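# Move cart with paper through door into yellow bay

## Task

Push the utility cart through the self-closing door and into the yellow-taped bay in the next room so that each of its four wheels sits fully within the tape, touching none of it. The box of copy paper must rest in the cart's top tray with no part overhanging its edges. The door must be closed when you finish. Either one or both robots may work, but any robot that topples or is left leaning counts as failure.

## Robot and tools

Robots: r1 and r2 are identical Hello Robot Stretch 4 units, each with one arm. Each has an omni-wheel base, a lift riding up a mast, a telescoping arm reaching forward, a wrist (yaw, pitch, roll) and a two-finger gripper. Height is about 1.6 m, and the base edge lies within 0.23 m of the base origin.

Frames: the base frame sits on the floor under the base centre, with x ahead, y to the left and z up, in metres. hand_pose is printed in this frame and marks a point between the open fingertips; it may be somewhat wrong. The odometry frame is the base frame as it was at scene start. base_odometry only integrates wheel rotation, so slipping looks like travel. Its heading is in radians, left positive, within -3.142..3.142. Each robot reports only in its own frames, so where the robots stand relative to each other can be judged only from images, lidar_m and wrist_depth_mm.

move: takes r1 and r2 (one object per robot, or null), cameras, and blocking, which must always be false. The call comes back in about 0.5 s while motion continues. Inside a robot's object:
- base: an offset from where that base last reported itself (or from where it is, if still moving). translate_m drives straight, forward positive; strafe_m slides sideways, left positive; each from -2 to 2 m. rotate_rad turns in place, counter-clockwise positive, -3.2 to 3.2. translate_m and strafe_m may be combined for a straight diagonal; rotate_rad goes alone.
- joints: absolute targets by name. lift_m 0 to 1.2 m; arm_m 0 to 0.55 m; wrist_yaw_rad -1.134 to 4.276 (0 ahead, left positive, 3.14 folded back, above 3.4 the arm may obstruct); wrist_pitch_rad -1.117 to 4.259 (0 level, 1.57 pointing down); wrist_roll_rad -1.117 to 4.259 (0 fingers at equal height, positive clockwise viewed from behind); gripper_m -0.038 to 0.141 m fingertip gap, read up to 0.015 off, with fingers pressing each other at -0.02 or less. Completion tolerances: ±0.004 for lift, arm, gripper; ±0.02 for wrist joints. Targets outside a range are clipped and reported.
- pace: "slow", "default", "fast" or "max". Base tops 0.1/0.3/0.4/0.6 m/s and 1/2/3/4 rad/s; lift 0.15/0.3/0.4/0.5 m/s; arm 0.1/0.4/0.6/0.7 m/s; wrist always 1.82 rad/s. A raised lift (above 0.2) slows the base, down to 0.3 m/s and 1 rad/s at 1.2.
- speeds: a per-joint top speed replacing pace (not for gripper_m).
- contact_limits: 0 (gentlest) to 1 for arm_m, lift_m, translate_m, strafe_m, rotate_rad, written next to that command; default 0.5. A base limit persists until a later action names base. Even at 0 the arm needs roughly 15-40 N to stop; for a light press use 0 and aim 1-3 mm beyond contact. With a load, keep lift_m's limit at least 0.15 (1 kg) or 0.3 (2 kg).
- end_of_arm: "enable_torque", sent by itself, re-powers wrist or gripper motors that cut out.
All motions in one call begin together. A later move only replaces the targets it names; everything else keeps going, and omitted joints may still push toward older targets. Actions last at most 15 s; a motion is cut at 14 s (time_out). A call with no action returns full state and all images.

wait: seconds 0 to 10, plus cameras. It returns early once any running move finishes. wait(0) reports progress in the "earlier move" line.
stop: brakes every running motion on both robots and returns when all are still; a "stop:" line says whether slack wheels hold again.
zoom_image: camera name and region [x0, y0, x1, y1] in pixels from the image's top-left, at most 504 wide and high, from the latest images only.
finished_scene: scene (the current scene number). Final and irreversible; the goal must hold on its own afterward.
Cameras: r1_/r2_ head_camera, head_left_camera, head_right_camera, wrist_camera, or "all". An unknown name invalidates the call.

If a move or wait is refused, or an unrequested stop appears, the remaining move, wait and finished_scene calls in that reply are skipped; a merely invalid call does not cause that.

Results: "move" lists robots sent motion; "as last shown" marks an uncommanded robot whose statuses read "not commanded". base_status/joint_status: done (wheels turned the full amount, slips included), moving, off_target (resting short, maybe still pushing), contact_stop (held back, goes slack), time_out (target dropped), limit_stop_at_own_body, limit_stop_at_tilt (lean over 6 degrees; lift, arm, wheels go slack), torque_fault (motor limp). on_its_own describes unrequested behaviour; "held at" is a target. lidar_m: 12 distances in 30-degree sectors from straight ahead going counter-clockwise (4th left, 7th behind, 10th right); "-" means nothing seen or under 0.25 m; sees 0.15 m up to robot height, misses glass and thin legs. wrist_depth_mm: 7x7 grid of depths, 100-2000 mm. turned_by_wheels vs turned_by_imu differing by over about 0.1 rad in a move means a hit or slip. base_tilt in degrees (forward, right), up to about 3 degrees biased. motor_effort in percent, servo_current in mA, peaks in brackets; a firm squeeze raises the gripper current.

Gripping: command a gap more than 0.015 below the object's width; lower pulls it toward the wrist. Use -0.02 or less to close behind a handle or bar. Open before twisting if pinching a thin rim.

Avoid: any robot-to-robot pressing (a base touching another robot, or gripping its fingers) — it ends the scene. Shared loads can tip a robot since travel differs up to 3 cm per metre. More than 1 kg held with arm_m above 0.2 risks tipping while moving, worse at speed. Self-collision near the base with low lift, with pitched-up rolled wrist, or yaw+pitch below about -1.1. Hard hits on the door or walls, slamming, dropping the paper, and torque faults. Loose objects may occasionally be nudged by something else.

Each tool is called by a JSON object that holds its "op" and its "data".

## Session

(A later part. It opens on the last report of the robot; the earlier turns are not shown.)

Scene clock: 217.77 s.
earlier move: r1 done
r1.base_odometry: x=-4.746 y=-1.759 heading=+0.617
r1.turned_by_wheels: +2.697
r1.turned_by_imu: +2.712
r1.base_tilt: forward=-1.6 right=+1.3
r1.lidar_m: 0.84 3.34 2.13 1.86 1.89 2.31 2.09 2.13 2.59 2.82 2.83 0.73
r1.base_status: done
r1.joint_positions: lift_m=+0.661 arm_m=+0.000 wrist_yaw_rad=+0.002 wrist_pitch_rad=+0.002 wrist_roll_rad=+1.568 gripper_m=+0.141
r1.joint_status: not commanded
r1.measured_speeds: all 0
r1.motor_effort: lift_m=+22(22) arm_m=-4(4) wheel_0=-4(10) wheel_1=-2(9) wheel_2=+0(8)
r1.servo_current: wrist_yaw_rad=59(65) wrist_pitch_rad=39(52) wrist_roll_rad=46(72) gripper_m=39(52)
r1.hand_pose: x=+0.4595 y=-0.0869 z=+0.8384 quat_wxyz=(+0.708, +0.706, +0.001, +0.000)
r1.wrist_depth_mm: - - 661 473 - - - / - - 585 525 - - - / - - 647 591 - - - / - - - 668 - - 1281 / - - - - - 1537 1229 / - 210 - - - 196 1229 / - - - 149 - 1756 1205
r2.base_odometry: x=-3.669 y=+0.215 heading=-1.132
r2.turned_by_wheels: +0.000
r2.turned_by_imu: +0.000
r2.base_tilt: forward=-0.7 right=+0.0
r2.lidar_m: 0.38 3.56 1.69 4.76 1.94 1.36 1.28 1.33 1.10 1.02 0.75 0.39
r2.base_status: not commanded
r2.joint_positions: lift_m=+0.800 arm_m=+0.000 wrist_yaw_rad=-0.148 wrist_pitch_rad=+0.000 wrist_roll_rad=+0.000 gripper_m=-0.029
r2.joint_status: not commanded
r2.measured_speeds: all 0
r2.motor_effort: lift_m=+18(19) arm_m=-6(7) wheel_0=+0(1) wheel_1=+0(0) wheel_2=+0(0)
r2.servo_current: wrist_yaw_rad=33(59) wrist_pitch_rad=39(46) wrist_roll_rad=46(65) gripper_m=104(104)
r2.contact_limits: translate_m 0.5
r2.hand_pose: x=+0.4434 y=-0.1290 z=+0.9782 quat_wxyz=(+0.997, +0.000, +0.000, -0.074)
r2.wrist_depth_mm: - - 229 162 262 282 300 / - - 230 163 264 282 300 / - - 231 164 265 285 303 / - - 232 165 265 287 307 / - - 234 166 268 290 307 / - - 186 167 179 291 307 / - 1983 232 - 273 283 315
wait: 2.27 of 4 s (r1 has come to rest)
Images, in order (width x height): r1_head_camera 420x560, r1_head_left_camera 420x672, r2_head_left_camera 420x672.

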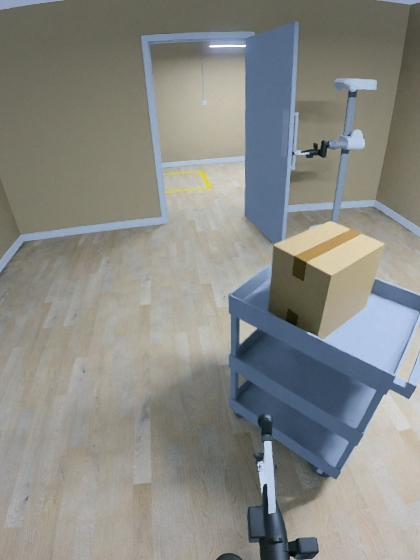

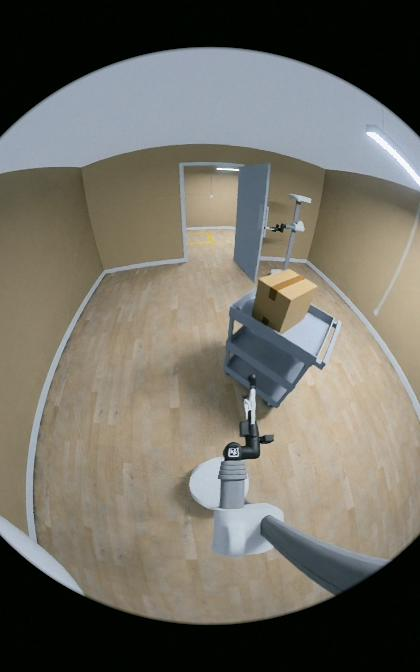

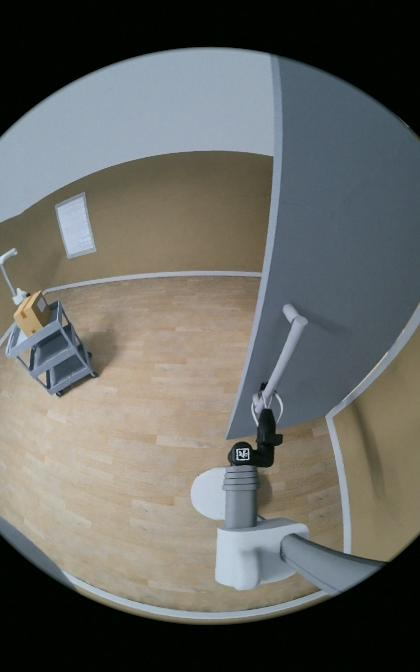

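{"op": "move", "data": {"blocking": false, "r1": {"base":{"rotate_rad":0.86}}}}

{"op": "wait", "data": {"seconds": 2}}

{"op": "move", "data": {"blocking": false, "r1": {"base":{"translate_m":-0.93,"strafe_m":-0.67}}}}

{"op": "wait", "data": {"seconds": 6, "cameras": ["r1_head_camera","r1_head_left_camera","r1_wrist_camera"]}}

Scene clock: 248.57 s.
move: r1 moving
r1.base_odometry: x=-4.746 y=-1.759 heading=+0.870
r1.turned_by_wheels: +0.253
r1.turned_by_imu: +0.254
r1.base_tilt: forward=-1.6 right=+1.3
r1.lidar_m: 3.66 2.52 1.92 1.86 2.03 2.15 2.08 2.29 2.89 2.82 0.72 0.77
r1.base_status: rotate_rad moving
r1.joint_positions: lift_m=+0.661 arm_m=+0.000 wrist_yaw_rad=+0.002 wrist_pitch_rad=+0.002 wrist_roll_rad=+1.568 gripper_m=+0.141
r1.joint_status: not commanded
r1.measured_speeds: translate_m=+0.002 strafe_m=+0.000 rotate_rad=+0.973 lift_m=+0.000 arm_m=+0.000 wrist_yaw_rad=+0.000 wrist_pitch_rad=+0.000 wrist_roll_rad=+0.000
r1.motor_effort: lift_m=+22(22) arm_m=-4(4) wheel_0=-8(8) wheel_1=-8(9) wheel_2=-8(8)
r1.servo_current: wrist_yaw_rad=52(65) wrist_pitch_rad=33(52) wrist_roll_rad=39(59) gripper_m=46(52)
r1.hand_pose: x=+0.4595 y=-0.0869 z=+0.8384 quat_wxyz=(+0.708, +0.706, +0.001, +0.000)
r1.wrist_depth_mm: - - 585 535 - - - / - - - 621 - - 1182 / - - - - - 1430 1205 / - - - - - 1661 1205 / - - - - - 1618 1205 / - 209 - - - 196 1229 / - - - 149 - 1756 1281
r2: as last shown
r2.contact_limits: translate_m 0.5
pictures: none

Scene clock: 249.67 s.
earlier move: r1 done
r1.base_odometry: x=-4.746 y=-1.759 heading=+1.477
r1.turned_by_wheels: +0.607
r1.turned_by_imu: +0.610
r1.base_tilt: forward=-1.6 right=+1.2
r1.lidar_m: 2.37 1.91 1.87 2.10 2.11 2.06 2.30 2.87 2.82 0.74 0.77 3.68
r1.base_status: done
r1.joint_positions: lift_m=+0.661 arm_m=+0.000 wrist_yaw_rad=+0.002 wrist_pitch_rad=+0.002 wrist_roll_rad=+1.568 gripper_m=+0.141
r1.joint_status: not commanded
r1.measured_speeds: all 0
r1.motor_effort: lift_m=+22(22) arm_m=-4(4) wheel_0=-3(10) wheel_1=-1(9) wheel_2=-2(8)
r1.servo_current: wrist_yaw_rad=52(65) wrist_pitch_rad=39(52) wrist_roll_rad=52(65) gripper_m=39(52)
r1.hand_pose: x=+0.4595 y=-0.0869 z=+0.8384 quat_wxyz=(+0.708, +0.706, +0.001, +0.000)
r1.wrist_depth_mm: - - - - - 1618 1182 / - - - - - 1708 1205 / - - - - - 1708 1205 / - - - - - 1708 1229 / - - - - - 1661 1205 / - 210 - - - 196 1229 / - 155 - 142 - 1618 1229
r2.base_odometry: x=-3.669 y=+0.215 heading=-1.132
r2.turned_by_wheels: +0.000
r2.turned_by_imu: +0.000
r2.base_tilt: forward=-0.7 right=+0.1
r2.lidar_m: 0.43 3.55 1.71 4.75 1.91 1.36 1.29 1.34 1.10 1.03 0.78 0.38
r2.base_status: not commanded
r2.joint_positions: lift_m=+0.800 arm_m=+0.000 wrist_yaw_rad=-0.148 wrist_pitch_rad=+0.000 wrist_roll_rad=+0.000 gripper_m=-0.029
r2.joint_status: not commanded
r2.measured_speeds: all 0
r2.motor_effort: lift_m=+18(19) arm_m=-6(7) wheel_0=+1(1) wheel_1=+0(0) wheel_2=+0(1)
r2.servo_current: wrist_yaw_rad=39(59) wrist_pitch_rad=46(46) wrist_roll_rad=59(59) gripper_m=98(104)
r2.contact_limits: translate_m 0.5
r2.hand_pose: x=+0.4434 y=-0.1290 z=+0.9782 quat_wxyz=(+0.997, +0.000, +0.000, -0.074)
r2.wrist_depth_mm: - - 229 161 262 282 300 / - - 231 163 263 285 301 / - - 231 164 265 285 301 / - - 232 166 266 287 307 / - - 235 167 268 287 309 / - - 186 167 179 291 309 / - 1921 232 - 272 282 314
wait: 1.10 of 2 s (r1 has come to rest)
pictures: none

Scene clock: 250.17 s.
move: r1 moving
r1.base_odometry: x=-4.728 y=-1.789 heading=+1.477
r1.turned_by_wheels: +0.000
r1.turned_by_imu: +0.000
r1.base_tilt: forward=-1.6 right=+1.3
r1.lidar_m: 2.43 1.94 1.89 2.14 2.11 2.07 2.32 2.82 2.80 0.72 0.74 3.68
r1.base_status: translate_m moving; strafe_m moving
r1.joint_positions: lift_m=+0.661 arm_m=+0.000 wrist_yaw_rad=+0.002 wrist_pitch_rad=+0.002 wrist_roll_rad=+1.568 gripper_m=+0.141
r1.joint_status: not commanded
r1.measured_speeds: translate_m=-0.109 strafe_m=-0.079 rotate_rad=-0.002 lift_m=+0.000 arm_m=+0.000 wrist_yaw_rad=+0.000 wrist_pitch_rad=+0.000 wrist_roll_rad=+0.000
r1.motor_effort: lift_m=+22(22) arm_m=-4(4) wheel_0=+5(7) wheel_1=-9(10) wheel_2=+8(8)
r1.servo_current: wrist_yaw_rad=65(65) wrist_pitch_rad=39(46) wrist_roll_rad=39(65) gripper_m=46(52)
r1.hand_pose: x=+0.4595 y=-0.0869 z=+0.8384 quat_wxyz=(+0.708, +0.706, +0.001, +0.000)
r1.wrist_depth_mm: - - - - - 1661 1160 / - - - - - 1708 1205 / - - - - - 1708 1182 / - - - - - 1708 1229 / - - - - - 1618 1229 / - 210 - - - 197 1205 / - - - 143 - 1661 1205
r2: as last shown
r2.contact_limits: translate_m 0.5
pictures: none

Scene clock: 254.87 s.
earlier move: r1 done
r1.base_odometry: x=-4.166 y=-2.748 heading=+1.477
r1.turned_by_wheels: +0.000
r1.turned_by_imu: -0.005
r1.base_tilt: forward=-1.6 right=+1.3
r1.lidar_m: 0.90 3.02 2.95 2.24 1.80 1.79 1.98 1.75 1.71 1.93 2.76 0.93
r1.base_status: done
r1.joint_positions: lift_m=+0.661 arm_m=+0.000 wrist_yaw_rad=+0.002 wrist_pitch_rad=+0.002 wrist_roll_rad=+1.568 gripper_m=+0.141
r1.joint_status: not commanded
r1.measured_speeds: all 0
r1.motor_effort: lift_m=+22(22) arm_m=-4(4) wheel_0=+2(7) wheel_1=+0(11) wheel_2=-1(8)
r1.servo_current: wrist_yaw_rad=39(72) wrist_pitch_rad=39(52) wrist_roll_rad=39(65) gripper_m=39(52)
r1.hand_pose: x=+0.4595 y=-0.0869 z=+0.8384 quat_wxyz=(+0.708, +0.706, +0.001, +0.000)
r1.wrist_depth_mm: - - - - - 750 - / - - - - - 750 - / - - 946 960 - 750 - / - - 991 976 - 732 - / - - - - - 1618 1229 / - 209 - - - 196 1182 / - - - 149 - 1756 1229
r2.base_odometry: x=-3.669 y=+0.215 heading=-1.132
r2.turned_by_wheels: +0.000
r2.turned_by_imu: +0.001
r2.base_tilt: forward=-0.7 right=+0.0
r2.lidar_m: 0.40 3.57 1.69 2.65 1.89 1.37 1.28 1.33 1.10 1.05 0.76 0.37
r2.base_status: not commanded
r2.joint_positions: lift_m=+0.800 arm_m=+0.000 wrist_yaw_rad=-0.148 wrist_pitch_rad=+0.000 wrist_roll_rad=+0.000 gripper_m=-0.029
r2.joint_status: not commanded
r2.measured_speeds: all 0
r2.motor_effort: lift_m=+18(19) arm_m=-6(7) wheel_0=+1(1) wheel_1=+0(1) wheel_2=+0(1)
r2.servo_current: wrist_yaw_rad=39(59) wrist_pitch_rad=39(46) wrist_roll_rad=46(65) gripper_m=98(111)
r2.contact_limits: translate_m 0.5
r2.hand_pose: x=+0.4434 y=-0.1290 z=+0.9782 quat_wxyz=(+0.997, +0.000, +0.000, -0.074)
r2.wrist_depth_mm: - - 229 162 263 282 300 / - - 229 163 263 283 301 / - - 232 165 264 285 301 / - - 233 166 265 286 306 / - - 235 167 268 287 307 / - - 186 167 179 293 309 / - 1921 232 - 273 283 315
wait: 4.70 of 6 s (r1 has come to rest)
Images, in order (width x height): r1_head_camera 420x560, r1_head_left_camera 420x672, r1_wrist_camera 616x392.

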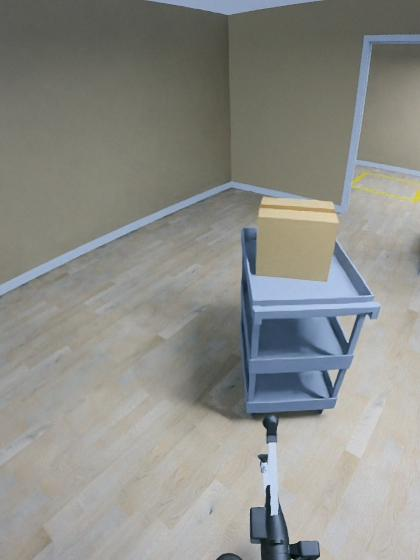

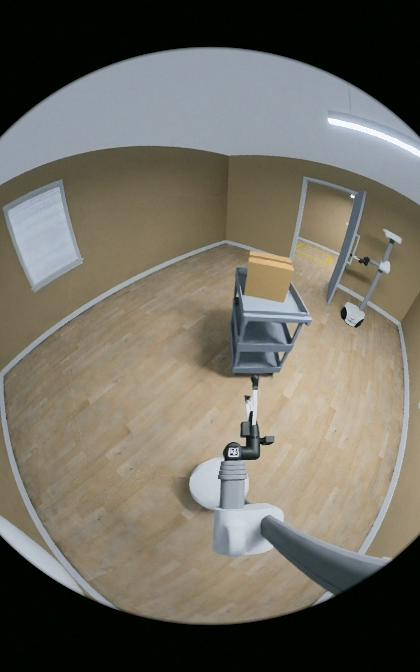

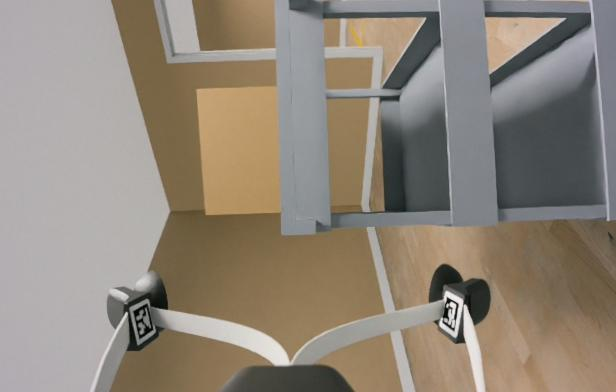

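{"op": "move", "data": {"blocking": false, "r1": {"base":{"strafe_m":-0.2,"translate_m":0.35}}}}

{"op": "wait", "data": {"seconds": 4, "cameras": ["r1_wrist_camera","r1_head_camera"]}}

Scene clock: 266.60 s.
move: r1 moving
r1.base_odometry: x=-4.145 y=-2.718 heading=+1.477
r1.turned_by_wheels: +0.000
r1.turned_by_imu: +0.000
r1.base_tilt: forward=-1.6 right=+1.3
r1.lidar_m: 0.85 3.00 2.95 2.28 1.81 1.83 2.03 1.74 1.72 1.92 2.71 0.91
r1.base_status: translate_m moving; strafe_m moving
r1.joint_positions: lift_m=+0.661 arm_m=+0.000 wrist_yaw_rad=+0.002 wrist_pitch_rad=+0.002 wrist_roll_rad=+1.568 gripper_m=+0.141
r1.joint_status: not commanded
r1.measured_speeds: translate_m=+0.123 strafe_m=-0.069 rotate_rad=+0.003 lift_m=+0.000 arm_m=+0.000 wrist_yaw_rad=+0.000 wrist_pitch_rad=+0.000 wrist_roll_rad=+0.000
r1.motor_effort: lift_m=+21(22) arm_m=-4(4) wheel_0=+9(11) wheel_1=+1(3) wheel_2=-9(9)
r1.servo_current: wrist_yaw_rad=33(78) wrist_pitch_rad=46(46) wrist_roll_rad=52(65) gripper_m=46(46)
r1.hand_pose: x=+0.4595 y=-0.0869 z=+0.8384 quat_wxyz=(+0.708, +0.706, +0.001, +0.000)
r1.wrist_depth_mm: - - - 732 - 723 - / - - - - - 723 - / - - 946 904 - 707 - / - - 960 946 - 699 - / - - - - - 1618 1205 / - 210 - - - 196 1205 / - - - 150 - 1708 1255
r2: as last shown
r2.turned_by_imu: +0.000
r2.contact_limits: translate_m 0.5
pictures: none

Scene clock: 268.77 s.
earlier move: r1 done
r1.base_odometry: x=-3.934 y=-2.418 heading=+1.477
r1.turned_by_wheels: +0.000
r1.turned_by_imu: -0.001
r1.base_tilt: forward=-1.6 right=+1.3
r1.lidar_m: 0.53 2.98 2.87 2.75 2.19 2.17 2.27 1.82 1.78 1.99 2.38 0.56
r1.base_status: done
r1.joint_positions: lift_m=+0.661 arm_m=+0.000 wrist_yaw_rad=+0.002 wrist_pitch_rad=+0.002 wrist_roll_rad=+1.568 gripper_m=+0.141
r1.joint_status: not commanded
r1.measured_speeds: all 0
r1.motor_effort: lift_m=+22(22) arm_m=-4(4) wheel_0=+0(12) wheel_1=+2(5) wheel_2=+1(10)
r1.servo_current: wrist_yaw_rad=65(78) wrist_pitch_rad=39(52) wrist_roll_rad=59(72) gripper_m=46(46)
r1.hand_pose: x=+0.4595 y=-0.0869 z=+0.8384 quat_wxyz=(+0.708, +0.706, +0.001, +0.000)
r1.wrist_depth_mm: - - - 392 421 421 404 / - - - 389 - 1808 - / - - - 389 - - - / - - 585 327 - - - / - - 603 325 - - - / - 209 627 322 210 195 - / - - - 142 - 1921 -
r2.base_odometry: x=-3.669 y=+0.215 heading=-1.132
r2.turned_by_wheels: +0.000
r2.turned_by_imu: +0.000
r2.base_tilt: forward=-0.7 right=+0.1
r2.lidar_m: 0.40 3.56 1.68 2.32 1.92 1.36 1.27 1.32 1.12 1.04 0.75 0.41
r2.base_status: not commanded
r2.joint_positions: lift_m=+0.800 arm_m=+0.000 wrist_yaw_rad=-0.148 wrist_pitch_rad=+0.000 wrist_roll_rad=+0.000 gripper_m=-0.029
r2.joint_status: not commanded
r2.measured_speeds: all 0
r2.motor_effort: lift_m=+18(19) arm_m=-6(7) wheel_0=+0(1) wheel_1=+0(0) wheel_2=+0(1)
r2.servo_current: wrist_yaw_rad=52(65) wrist_pitch_rad=46(46) wrist_roll_rad=46(59) gripper_m=98(104)
r2.contact_limits: translate_m 0.5
r2.hand_pose: x=+0.4434 y=-0.1290 z=+0.9782 quat_wxyz=(+0.997, +0.000, +0.000, -0.074)
r2.wrist_depth_mm: - - 230 161 262 283 300 / - - 231 163 263 283 303 / - - 232 164 264 286 303 / - - 233 165 266 289 307 / - - 235 167 270 287 309 / - - 186 167 179 291 309 / - 1983 233 - 272 282 314
wait: 2.17 of 4 s (r1 has come to rest)
pictures: r1_head_camera, r1_wrist_camera
Images, in order (width x height): r1_head_camera 420x560, r1_wrist_camera 616x392.

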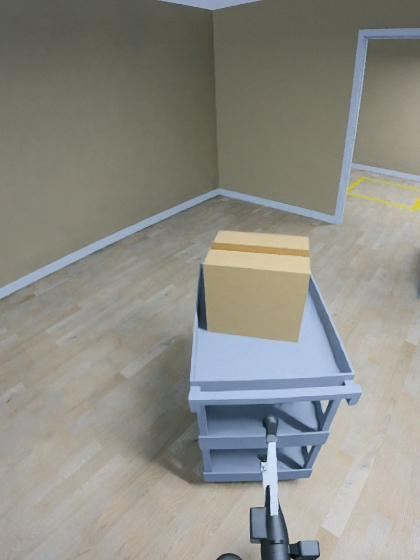

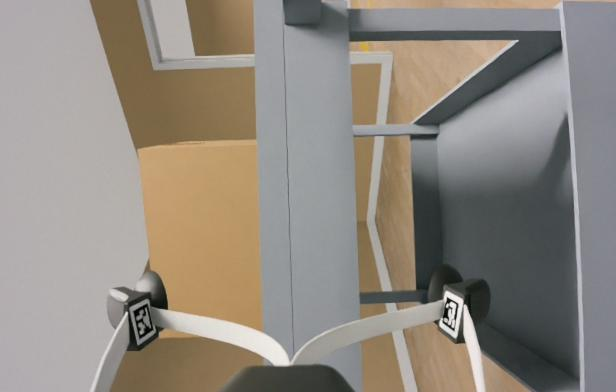

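{"op": "move", "data": {"blocking": false, "r1": {"base":{"translate_m":0.13},"contact_limits":{"translate_m":0.2},"pace":"slow"}}}

{"op": "wait", "data": {"seconds": 3}}

{"op": "move", "data": {"blocking": false, "r1": {"joints":{"gripper_m":-0.01}}}}

{"op": "wait", "data": {"seconds": 3, "cameras": ["r1_wrist_camera"]}}

{"op": "move", "data": {"blocking": false, "r1": {"base":{"strafe_m":0.16},"pace":"slow"}}}

{"op": "wait", "data": {"seconds": 4, "cameras": ["r1_wrist_camera","r1_head_camera"]}}

Scene clock: 276.73 s.
move: r1 moving
r1.base_odometry: x=-3.933 y=-2.406 heading=+1.478
r1.turned_by_wheels: +0.000
r1.turned_by_imu: +0.000
r1.base_tilt: forward=-1.6 right=+1.3
r1.lidar_m: 0.51 2.95 2.87 2.75 2.22 2.20 2.26 1.83 1.79 1.95 2.35 0.55
r1.base_status: translate_m moving
r1.joint_positions: lift_m=+0.661 arm_m=+0.000 wrist_yaw_rad=+0.002 wrist_pitch_rad=+0.002 wrist_roll_rad=+1.568 gripper_m=+0.141
r1.joint_status: not commanded
r1.measured_speeds: translate_m=+0.049 strafe_m=+0.000 rotate_rad=+0.002 lift_m=+0.000 arm_m=+0.000 wrist_yaw_rad=+0.000 wrist_pitch_rad=+0.000 wrist_roll_rad=+0.000
r1.motor_effort: lift_m=+22(22) arm_m=-4(4) wheel_0=+7(7) wheel_1=+3(4) wheel_2=-5(7)
r1.servo_current: wrist_yaw_rad=59(59) wrist_pitch_rad=46(52) wrist_roll_rad=65(65) gripper_m=39(46)
r1.contact_limits: translate_m 0.2
r1.hand_pose: x=+0.4595 y=-0.0869 z=+0.8384 quat_wxyz=(+0.708, +0.706, +0.001, +0.000)
r1.wrist_depth_mm: - - - 382 394 399 392 / - - - 379 - 1863 - / - - 768 379 - - - / - - 580 315 - - - / - - 603 314 - - - / - 210 609 310 209 195 - / - - - 143 - 1921 -
r2: as last shown
r2.contact_limits: translate_m 0.5
pictures: none

Scene clock: 278.80 s.
earlier move: r1 done
r1.base_odometry: x=-3.922 y=-2.289 heading=+1.477
r1.turned_by_wheels: +0.000
r1.turned_by_imu: +0.000
r1.base_tilt: forward=-1.6 right=+1.3
r1.lidar_m: 0.40 2.87 2.83 2.88 2.31 2.29 2.36 1.89 1.88 2.08 2.28 0.45
r1.base_status: done
r1.joint_positions: lift_m=+0.661 arm_m=+0.000 wrist_yaw_rad=+0.002 wrist_pitch_rad=+0.002 wrist_roll_rad=+1.568 gripper_m=+0.141
r1.joint_status: not commanded
r1.measured_speeds: all 0
r1.motor_effort: lift_m=+22(22) arm_m=-4(4) wheel_0=+3(8) wheel_1=+2(6) wheel_2=-1(7)
r1.servo_current: wrist_yaw_rad=52(65) wrist_pitch_rad=39(52) wrist_roll_rad=52(78) gripper_m=52(52)
r1.contact_limits: translate_m 0.2
r1.hand_pose: x=+0.4595 y=-0.0869 z=+0.8384 quat_wxyz=(+0.708, +0.706, +0.001, +0.000)
r1.wrist_depth_mm: - - - 260 - 1618 - / - - - 259 - 1808 - / - 459 459 258 258 - - / - 462 462 257 257 - - / - 480 484 257 256 - - / - 210 492 256 211 194 - / - 508 508 143 - 1863 -
r2.base_odometry: x=-3.669 y=+0.215 heading=-1.132
r2.turned_by_wheels: +0.000
r2.turned_by_imu: +0.000
r2.base_tilt: forward=-0.7 right=+0.0
r2.lidar_m: 0.43 3.58 1.70 2.25 1.95 1.37 1.29 1.34 1.11 1.05 0.73 0.39
r2.base_status: not commanded
r2.joint_positions: lift_m=+0.800 arm_m=+0.000 wrist_yaw_rad=-0.148 wrist_pitch_rad=+0.000 wrist_roll_rad=+0.000 gripper_m=-0.029
r2.joint_status: not commanded
r2.measured_speeds: all 0
r2.motor_effort: lift_m=+18(19) arm_m=-6(7) wheel_0=+0(1) wheel_1=+0(0) wheel_2=+0(1)
r2.servo_current: wrist_yaw_rad=46(52) wrist_pitch_rad=46(46) wrist_roll_rad=46(59) gripper_m=98(104)
r2.contact_limits: translate_m 0.5
r2.hand_pose: x=+0.4434 y=-0.1290 z=+0.9782 quat_wxyz=(+0.997, +0.000, +0.000, -0.074)
r2.wrist_depth_mm: - - 231 161 262 283 300 / - - 230 163 264 285 301 / - - 232 164 264 286 301 / - - 233 166 264 287 307 / - - 235 166 271 289 309 / - - 186 167 179 291 309 / - 1921 232 - 272 283 315
wait: 2.07 of 3 s (r1 has come to rest)
pictures: none

Scene clock: 279.30 s.
move: r1 moving
r1.base_odometry: x=-3.922 y=-2.289 heading=+1.477
r1.turned_by_wheels: +0.000
r1.turned_by_imu: +0.000
r1.base_tilt: forward=-1.5 right=+1.3
r1.lidar_m: 0.40 2.90 2.84 2.86 2.31 2.28 2.34 1.88 1.87 2.09 2.29 0.44
r1.base_status: not commanded
r1.joint_positions: lift_m=+0.661 arm_m=+0.000 wrist_yaw_rad=+0.002 wrist_pitch_rad=+0.002 wrist_roll_rad=+1.568 gripper_m=+0.130
r1.joint_status: gripper_m moving
r1.measured_speeds: all 0
r1.motor_effort: lift_m=+21(22) arm_m=-4(4) wheel_0=+3(3) wheel_1=+2(3) wheel_2=-1(1)
r1.servo_current: wrist_yaw_rad=59(59) wrist_pitch_rad=39(46) wrist_roll_rad=46(65) gripper_m=85(91)
r1.contact_limits: translate_m 0.2
r1.hand_pose: x=+0.4595 y=-0.0869 z=+0.8384 quat_wxyz=(+0.708, +0.706, +0.001, +0.000)
r1.wrist_depth_mm: - - - 259 - 1661 - / - - - 259 - 1808 - / - 462 459 259 259 - - / - 462 466 256 258 - - / - 477 480 256 257 - - / - 211 492 255 211 195 - / - 508 508 148 - 1921 -
r2: as last shown
r2.contact_limits: translate_m 0.5
pictures: none

Scene clock: 281.20 s.
earlier move: r1 done
r1.base_odometry: x=-3.922 y=-2.289 heading=+1.477
r1.turned_by_wheels: +0.000
r1.turned_by_imu: +0.000
r1.base_tilt: forward=-1.6 right=+1.3
r1.lidar_m: 0.41 2.89 2.83 2.89 2.33 2.29 2.37 1.89 1.85 2.08 2.29 0.45
r1.base_status: not commanded
r1.joint_positions: lift_m=+0.661 arm_m=+0.000 wrist_yaw_rad=+0.002 wrist_pitch_rad=-0.007 wrist_roll_rad=+1.568 gripper_m=-0.009
r1.joint_status: all done
r1.measured_speeds: all 0
r1.motor_effort: lift_m=+20(22) arm_m=-4(4) wheel_0=+2(3) wheel_1=+2(3) wheel_2=-1(1)
r1.servo_current: wrist_yaw_rad=52(65) wrist_pitch_rad=46(52) wrist_roll_rad=33(72) gripper_m=78(163)
r1.contact_limits: translate_m 0.2
r1.hand_pose: x=+0.4595 y=-0.0869 z=+0.8412 quat_wxyz=(+0.708, +0.706, -0.002, +0.003)
r1.wrist_depth_mm: - - - 253 253 1863 - / - - - 254 253 1921 - / - 466 459 252 253 - - / - 473 469 252 252 - - / - 496 484 253 251 - - / - - 191 192 183 820 - / - 156 - 192 250 - -
r2.base_odometry: x=-3.669 y=+0.215 heading=-1.132
r2.turned_by_wheels: +0.000
r2.turned_by_imu: +0.000
r2.base_tilt: forward=-0.6 right=+0.1
r2.lidar_m: 0.39 3.55 1.68 2.24 1.92 1.36 1.29 1.34 1.14 1.05 0.76 0.37
r2.base_status: not commanded
r2.joint_positions: lift_m=+0.800 arm_m=+0.000 wrist_yaw_rad=-0.148 wrist_pitch_rad=+0.000 wrist_roll_rad=+0.000 gripper_m=-0.029
r2.joint_status: not commanded
r2.measured_speeds: all 0
r2.motor_effort: lift_m=+18(19) arm_m=-6(7) wheel_0=+0(1) wheel_1=+0(1) wheel_2=+0(1)
r2.servo_current: wrist_yaw_rad=46(65) wrist_pitch_rad=39(46) wrist_roll_rad=46(59) gripper_m=98(111)
r2.contact_limits: translate_m 0.5
r2.hand_pose: x=+0.4434 y=-0.1290 z=+0.9782 quat_wxyz=(+0.997, +0.000, +0.000, -0.074)
r2.wrist_depth_mm: - - 229 161 262 282 300 / - - 231 162 264 283 301 / - - 231 164 264 286 303 / - - 233 166 264 286 307 / - - 233 167 268 289 309 / - - 186 167 179 291 309 / - 1983 232 - 272 282 315
wait: 1.90 of 3 s (r1 has come to rest)
Images, in order (width x height): r1_wrist_camera 616x392.

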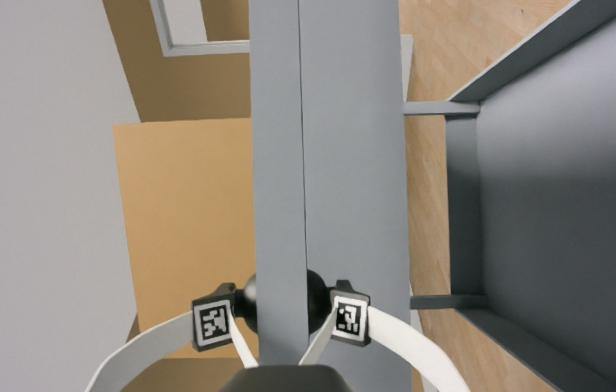

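Scene clock: 281.70 s.
move: r1 moving
r1.base_odometry: x=-3.936 y=-2.287 heading=+1.477
r1.turned_by_wheels: +0.000
r1.turned_by_imu: +0.000
r1.base_tilt: forward=-1.6 right=+1.3
r1.lidar_m: 0.41 2.87 2.81 2.86 2.30 2.25 2.38 1.89 1.89 2.08 2.29 0.44
r1.base_status: strafe_m moving
r1.joint_positions: lift_m=+0.661 arm_m=+0.000 wrist_yaw_rad=+0.000 wrist_pitch_rad=-0.007 wrist_roll_rad=+1.568 gripper_m=-0.009
r1.joint_status: not commanded
r1.measured_speeds: translate_m=+0.000 strafe_m=+0.056 rotate_rad=-0.002 lift_m=+0.000 arm_m=+0.000 wrist_yaw_rad=-0.025 wrist_pitch_rad=+0.000 wrist_roll_rad=+0.002
r1.motor_effort: lift_m=+20(20) arm_m=-4(4) wheel_0=-12(12) wheel_1=+6(7) wheel_2=+1(1)
r1.servo_current: wrist_yaw_rad=26(65) wrist_pitch_rad=52(52) wrist_roll_rad=52(52) gripper_m=65(78)
r1.hand_pose: x=+0.4593 y=-0.0875 z=+0.8412 quat_wxyz=(+0.708, +0.706, -0.003, +0.002)
r1.wrist_depth_mm: - - - 260 262 1808 - / - - - 262 260 - - / - 466 466 258 257 - - / - 477 477 257 256 - - / - 492 480 255 254 - - / - - 191 192 182 - - / - 149 512 194 250 - -
r2: as last shown
r2.contact_limits: translate_m 0.5
pictures: none

Scene clock: 283.93 s.
earlier move: r1 done
r1.base_odometry: x=-4.081 y=-2.274 heading=+1.477
r1.turned_by_wheels: +0.000
r1.turned_by_imu: +0.000
r1.base_tilt: forward=-1.6 right=+1.3
r1.lidar_m: 0.47 2.73 2.71 2.74 2.21 2.19 2.41 2.03 1.99 2.22 0.61 0.45
r1.base_status: done
r1.joint_positions: lift_m=+0.661 arm_m=+0.000 wrist_yaw_rad=-0.003 wrist_pitch_rad=-0.007 wrist_roll_rad=+1.568 gripper_m=-0.009
r1.joint_status: not commanded
r1.measured_speeds: all 0
r1.motor_effort: lift_m=+20(20) arm_m=-4(4) wheel_0=-7(13) wheel_1=+2(7) wheel_2=+0(2)
r1.servo_current: wrist_yaw_rad=46(78) wrist_pitch_rad=59(59) wrist_roll_rad=46(65) gripper_m=72(78)
r1.hand_pose: x=+0.4591 y=-0.0882 z=+0.8412 quat_wxyz=(+0.708, +0.706, -0.004, +0.002)
r1.wrist_depth_mm: - 480 473 262 262 - - / - 480 477 260 259 - - / - 500 496 258 258 - - / - - 504 257 255 - - / - - 517 254 254 - - / - - 187 193 252 257 256 / - 150 - 155 168 1537 1308
r2.base_odometry: x=-3.669 y=+0.215 heading=-1.132
r2.turned_by_wheels: +0.000
r2.turned_by_imu: +0.000
r2.base_tilt: forward=-0.7 right=+0.1
r2.lidar_m: 0.40 3.57 1.69 2.41 1.90 1.36 1.24 1.34 1.12 1.04 0.76 0.38
r2.base_status: not commanded
r2.joint_positions: lift_m=+0.800 arm_m=+0.000 wrist_yaw_rad=-0.148 wrist_pitch_rad=+0.000 wrist_roll_rad=+0.000 gripper_m=-0.029
r2.joint_status: not commanded
r2.measured_speeds: all 0
r2.motor_effort: lift_m=+18(19) arm_m=-6(7) wheel_0=+0(1) wheel_1=+0(1) wheel_2=+0(0)
r2.servo_current: wrist_yaw_rad=46(65) wrist_pitch_rad=39(52) wrist_roll_rad=52(59) gripper_m=98(104)
r2.contact_limits: translate_m 0.5
r2.hand_pose: x=+0.4434 y=-0.1290 z=+0.9782 quat_wxyz=(+0.997, +0.000, +0.000, -0.074)
r2.wrist_depth_mm: - - 230 162 262 282 298 / - - 231 163 264 283 301 / - - 232 164 264 285 303 / - - 232 166 264 287 306 / - - 234 166 268 289 310 / - - 185 167 179 293 307 / - 1921 232 - 272 282 314
wait: 2.23 of 4 s (r1 has come to rest)
pictures: r1_head_camera, r1_wrist_camera
Images, in order (width x height): r1_head_camera 420x560, r1_wrist_camera 616x392.

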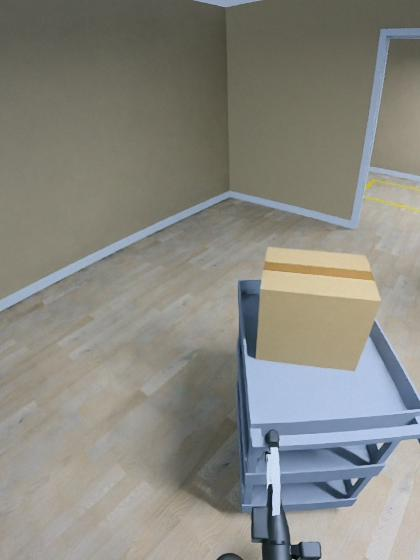

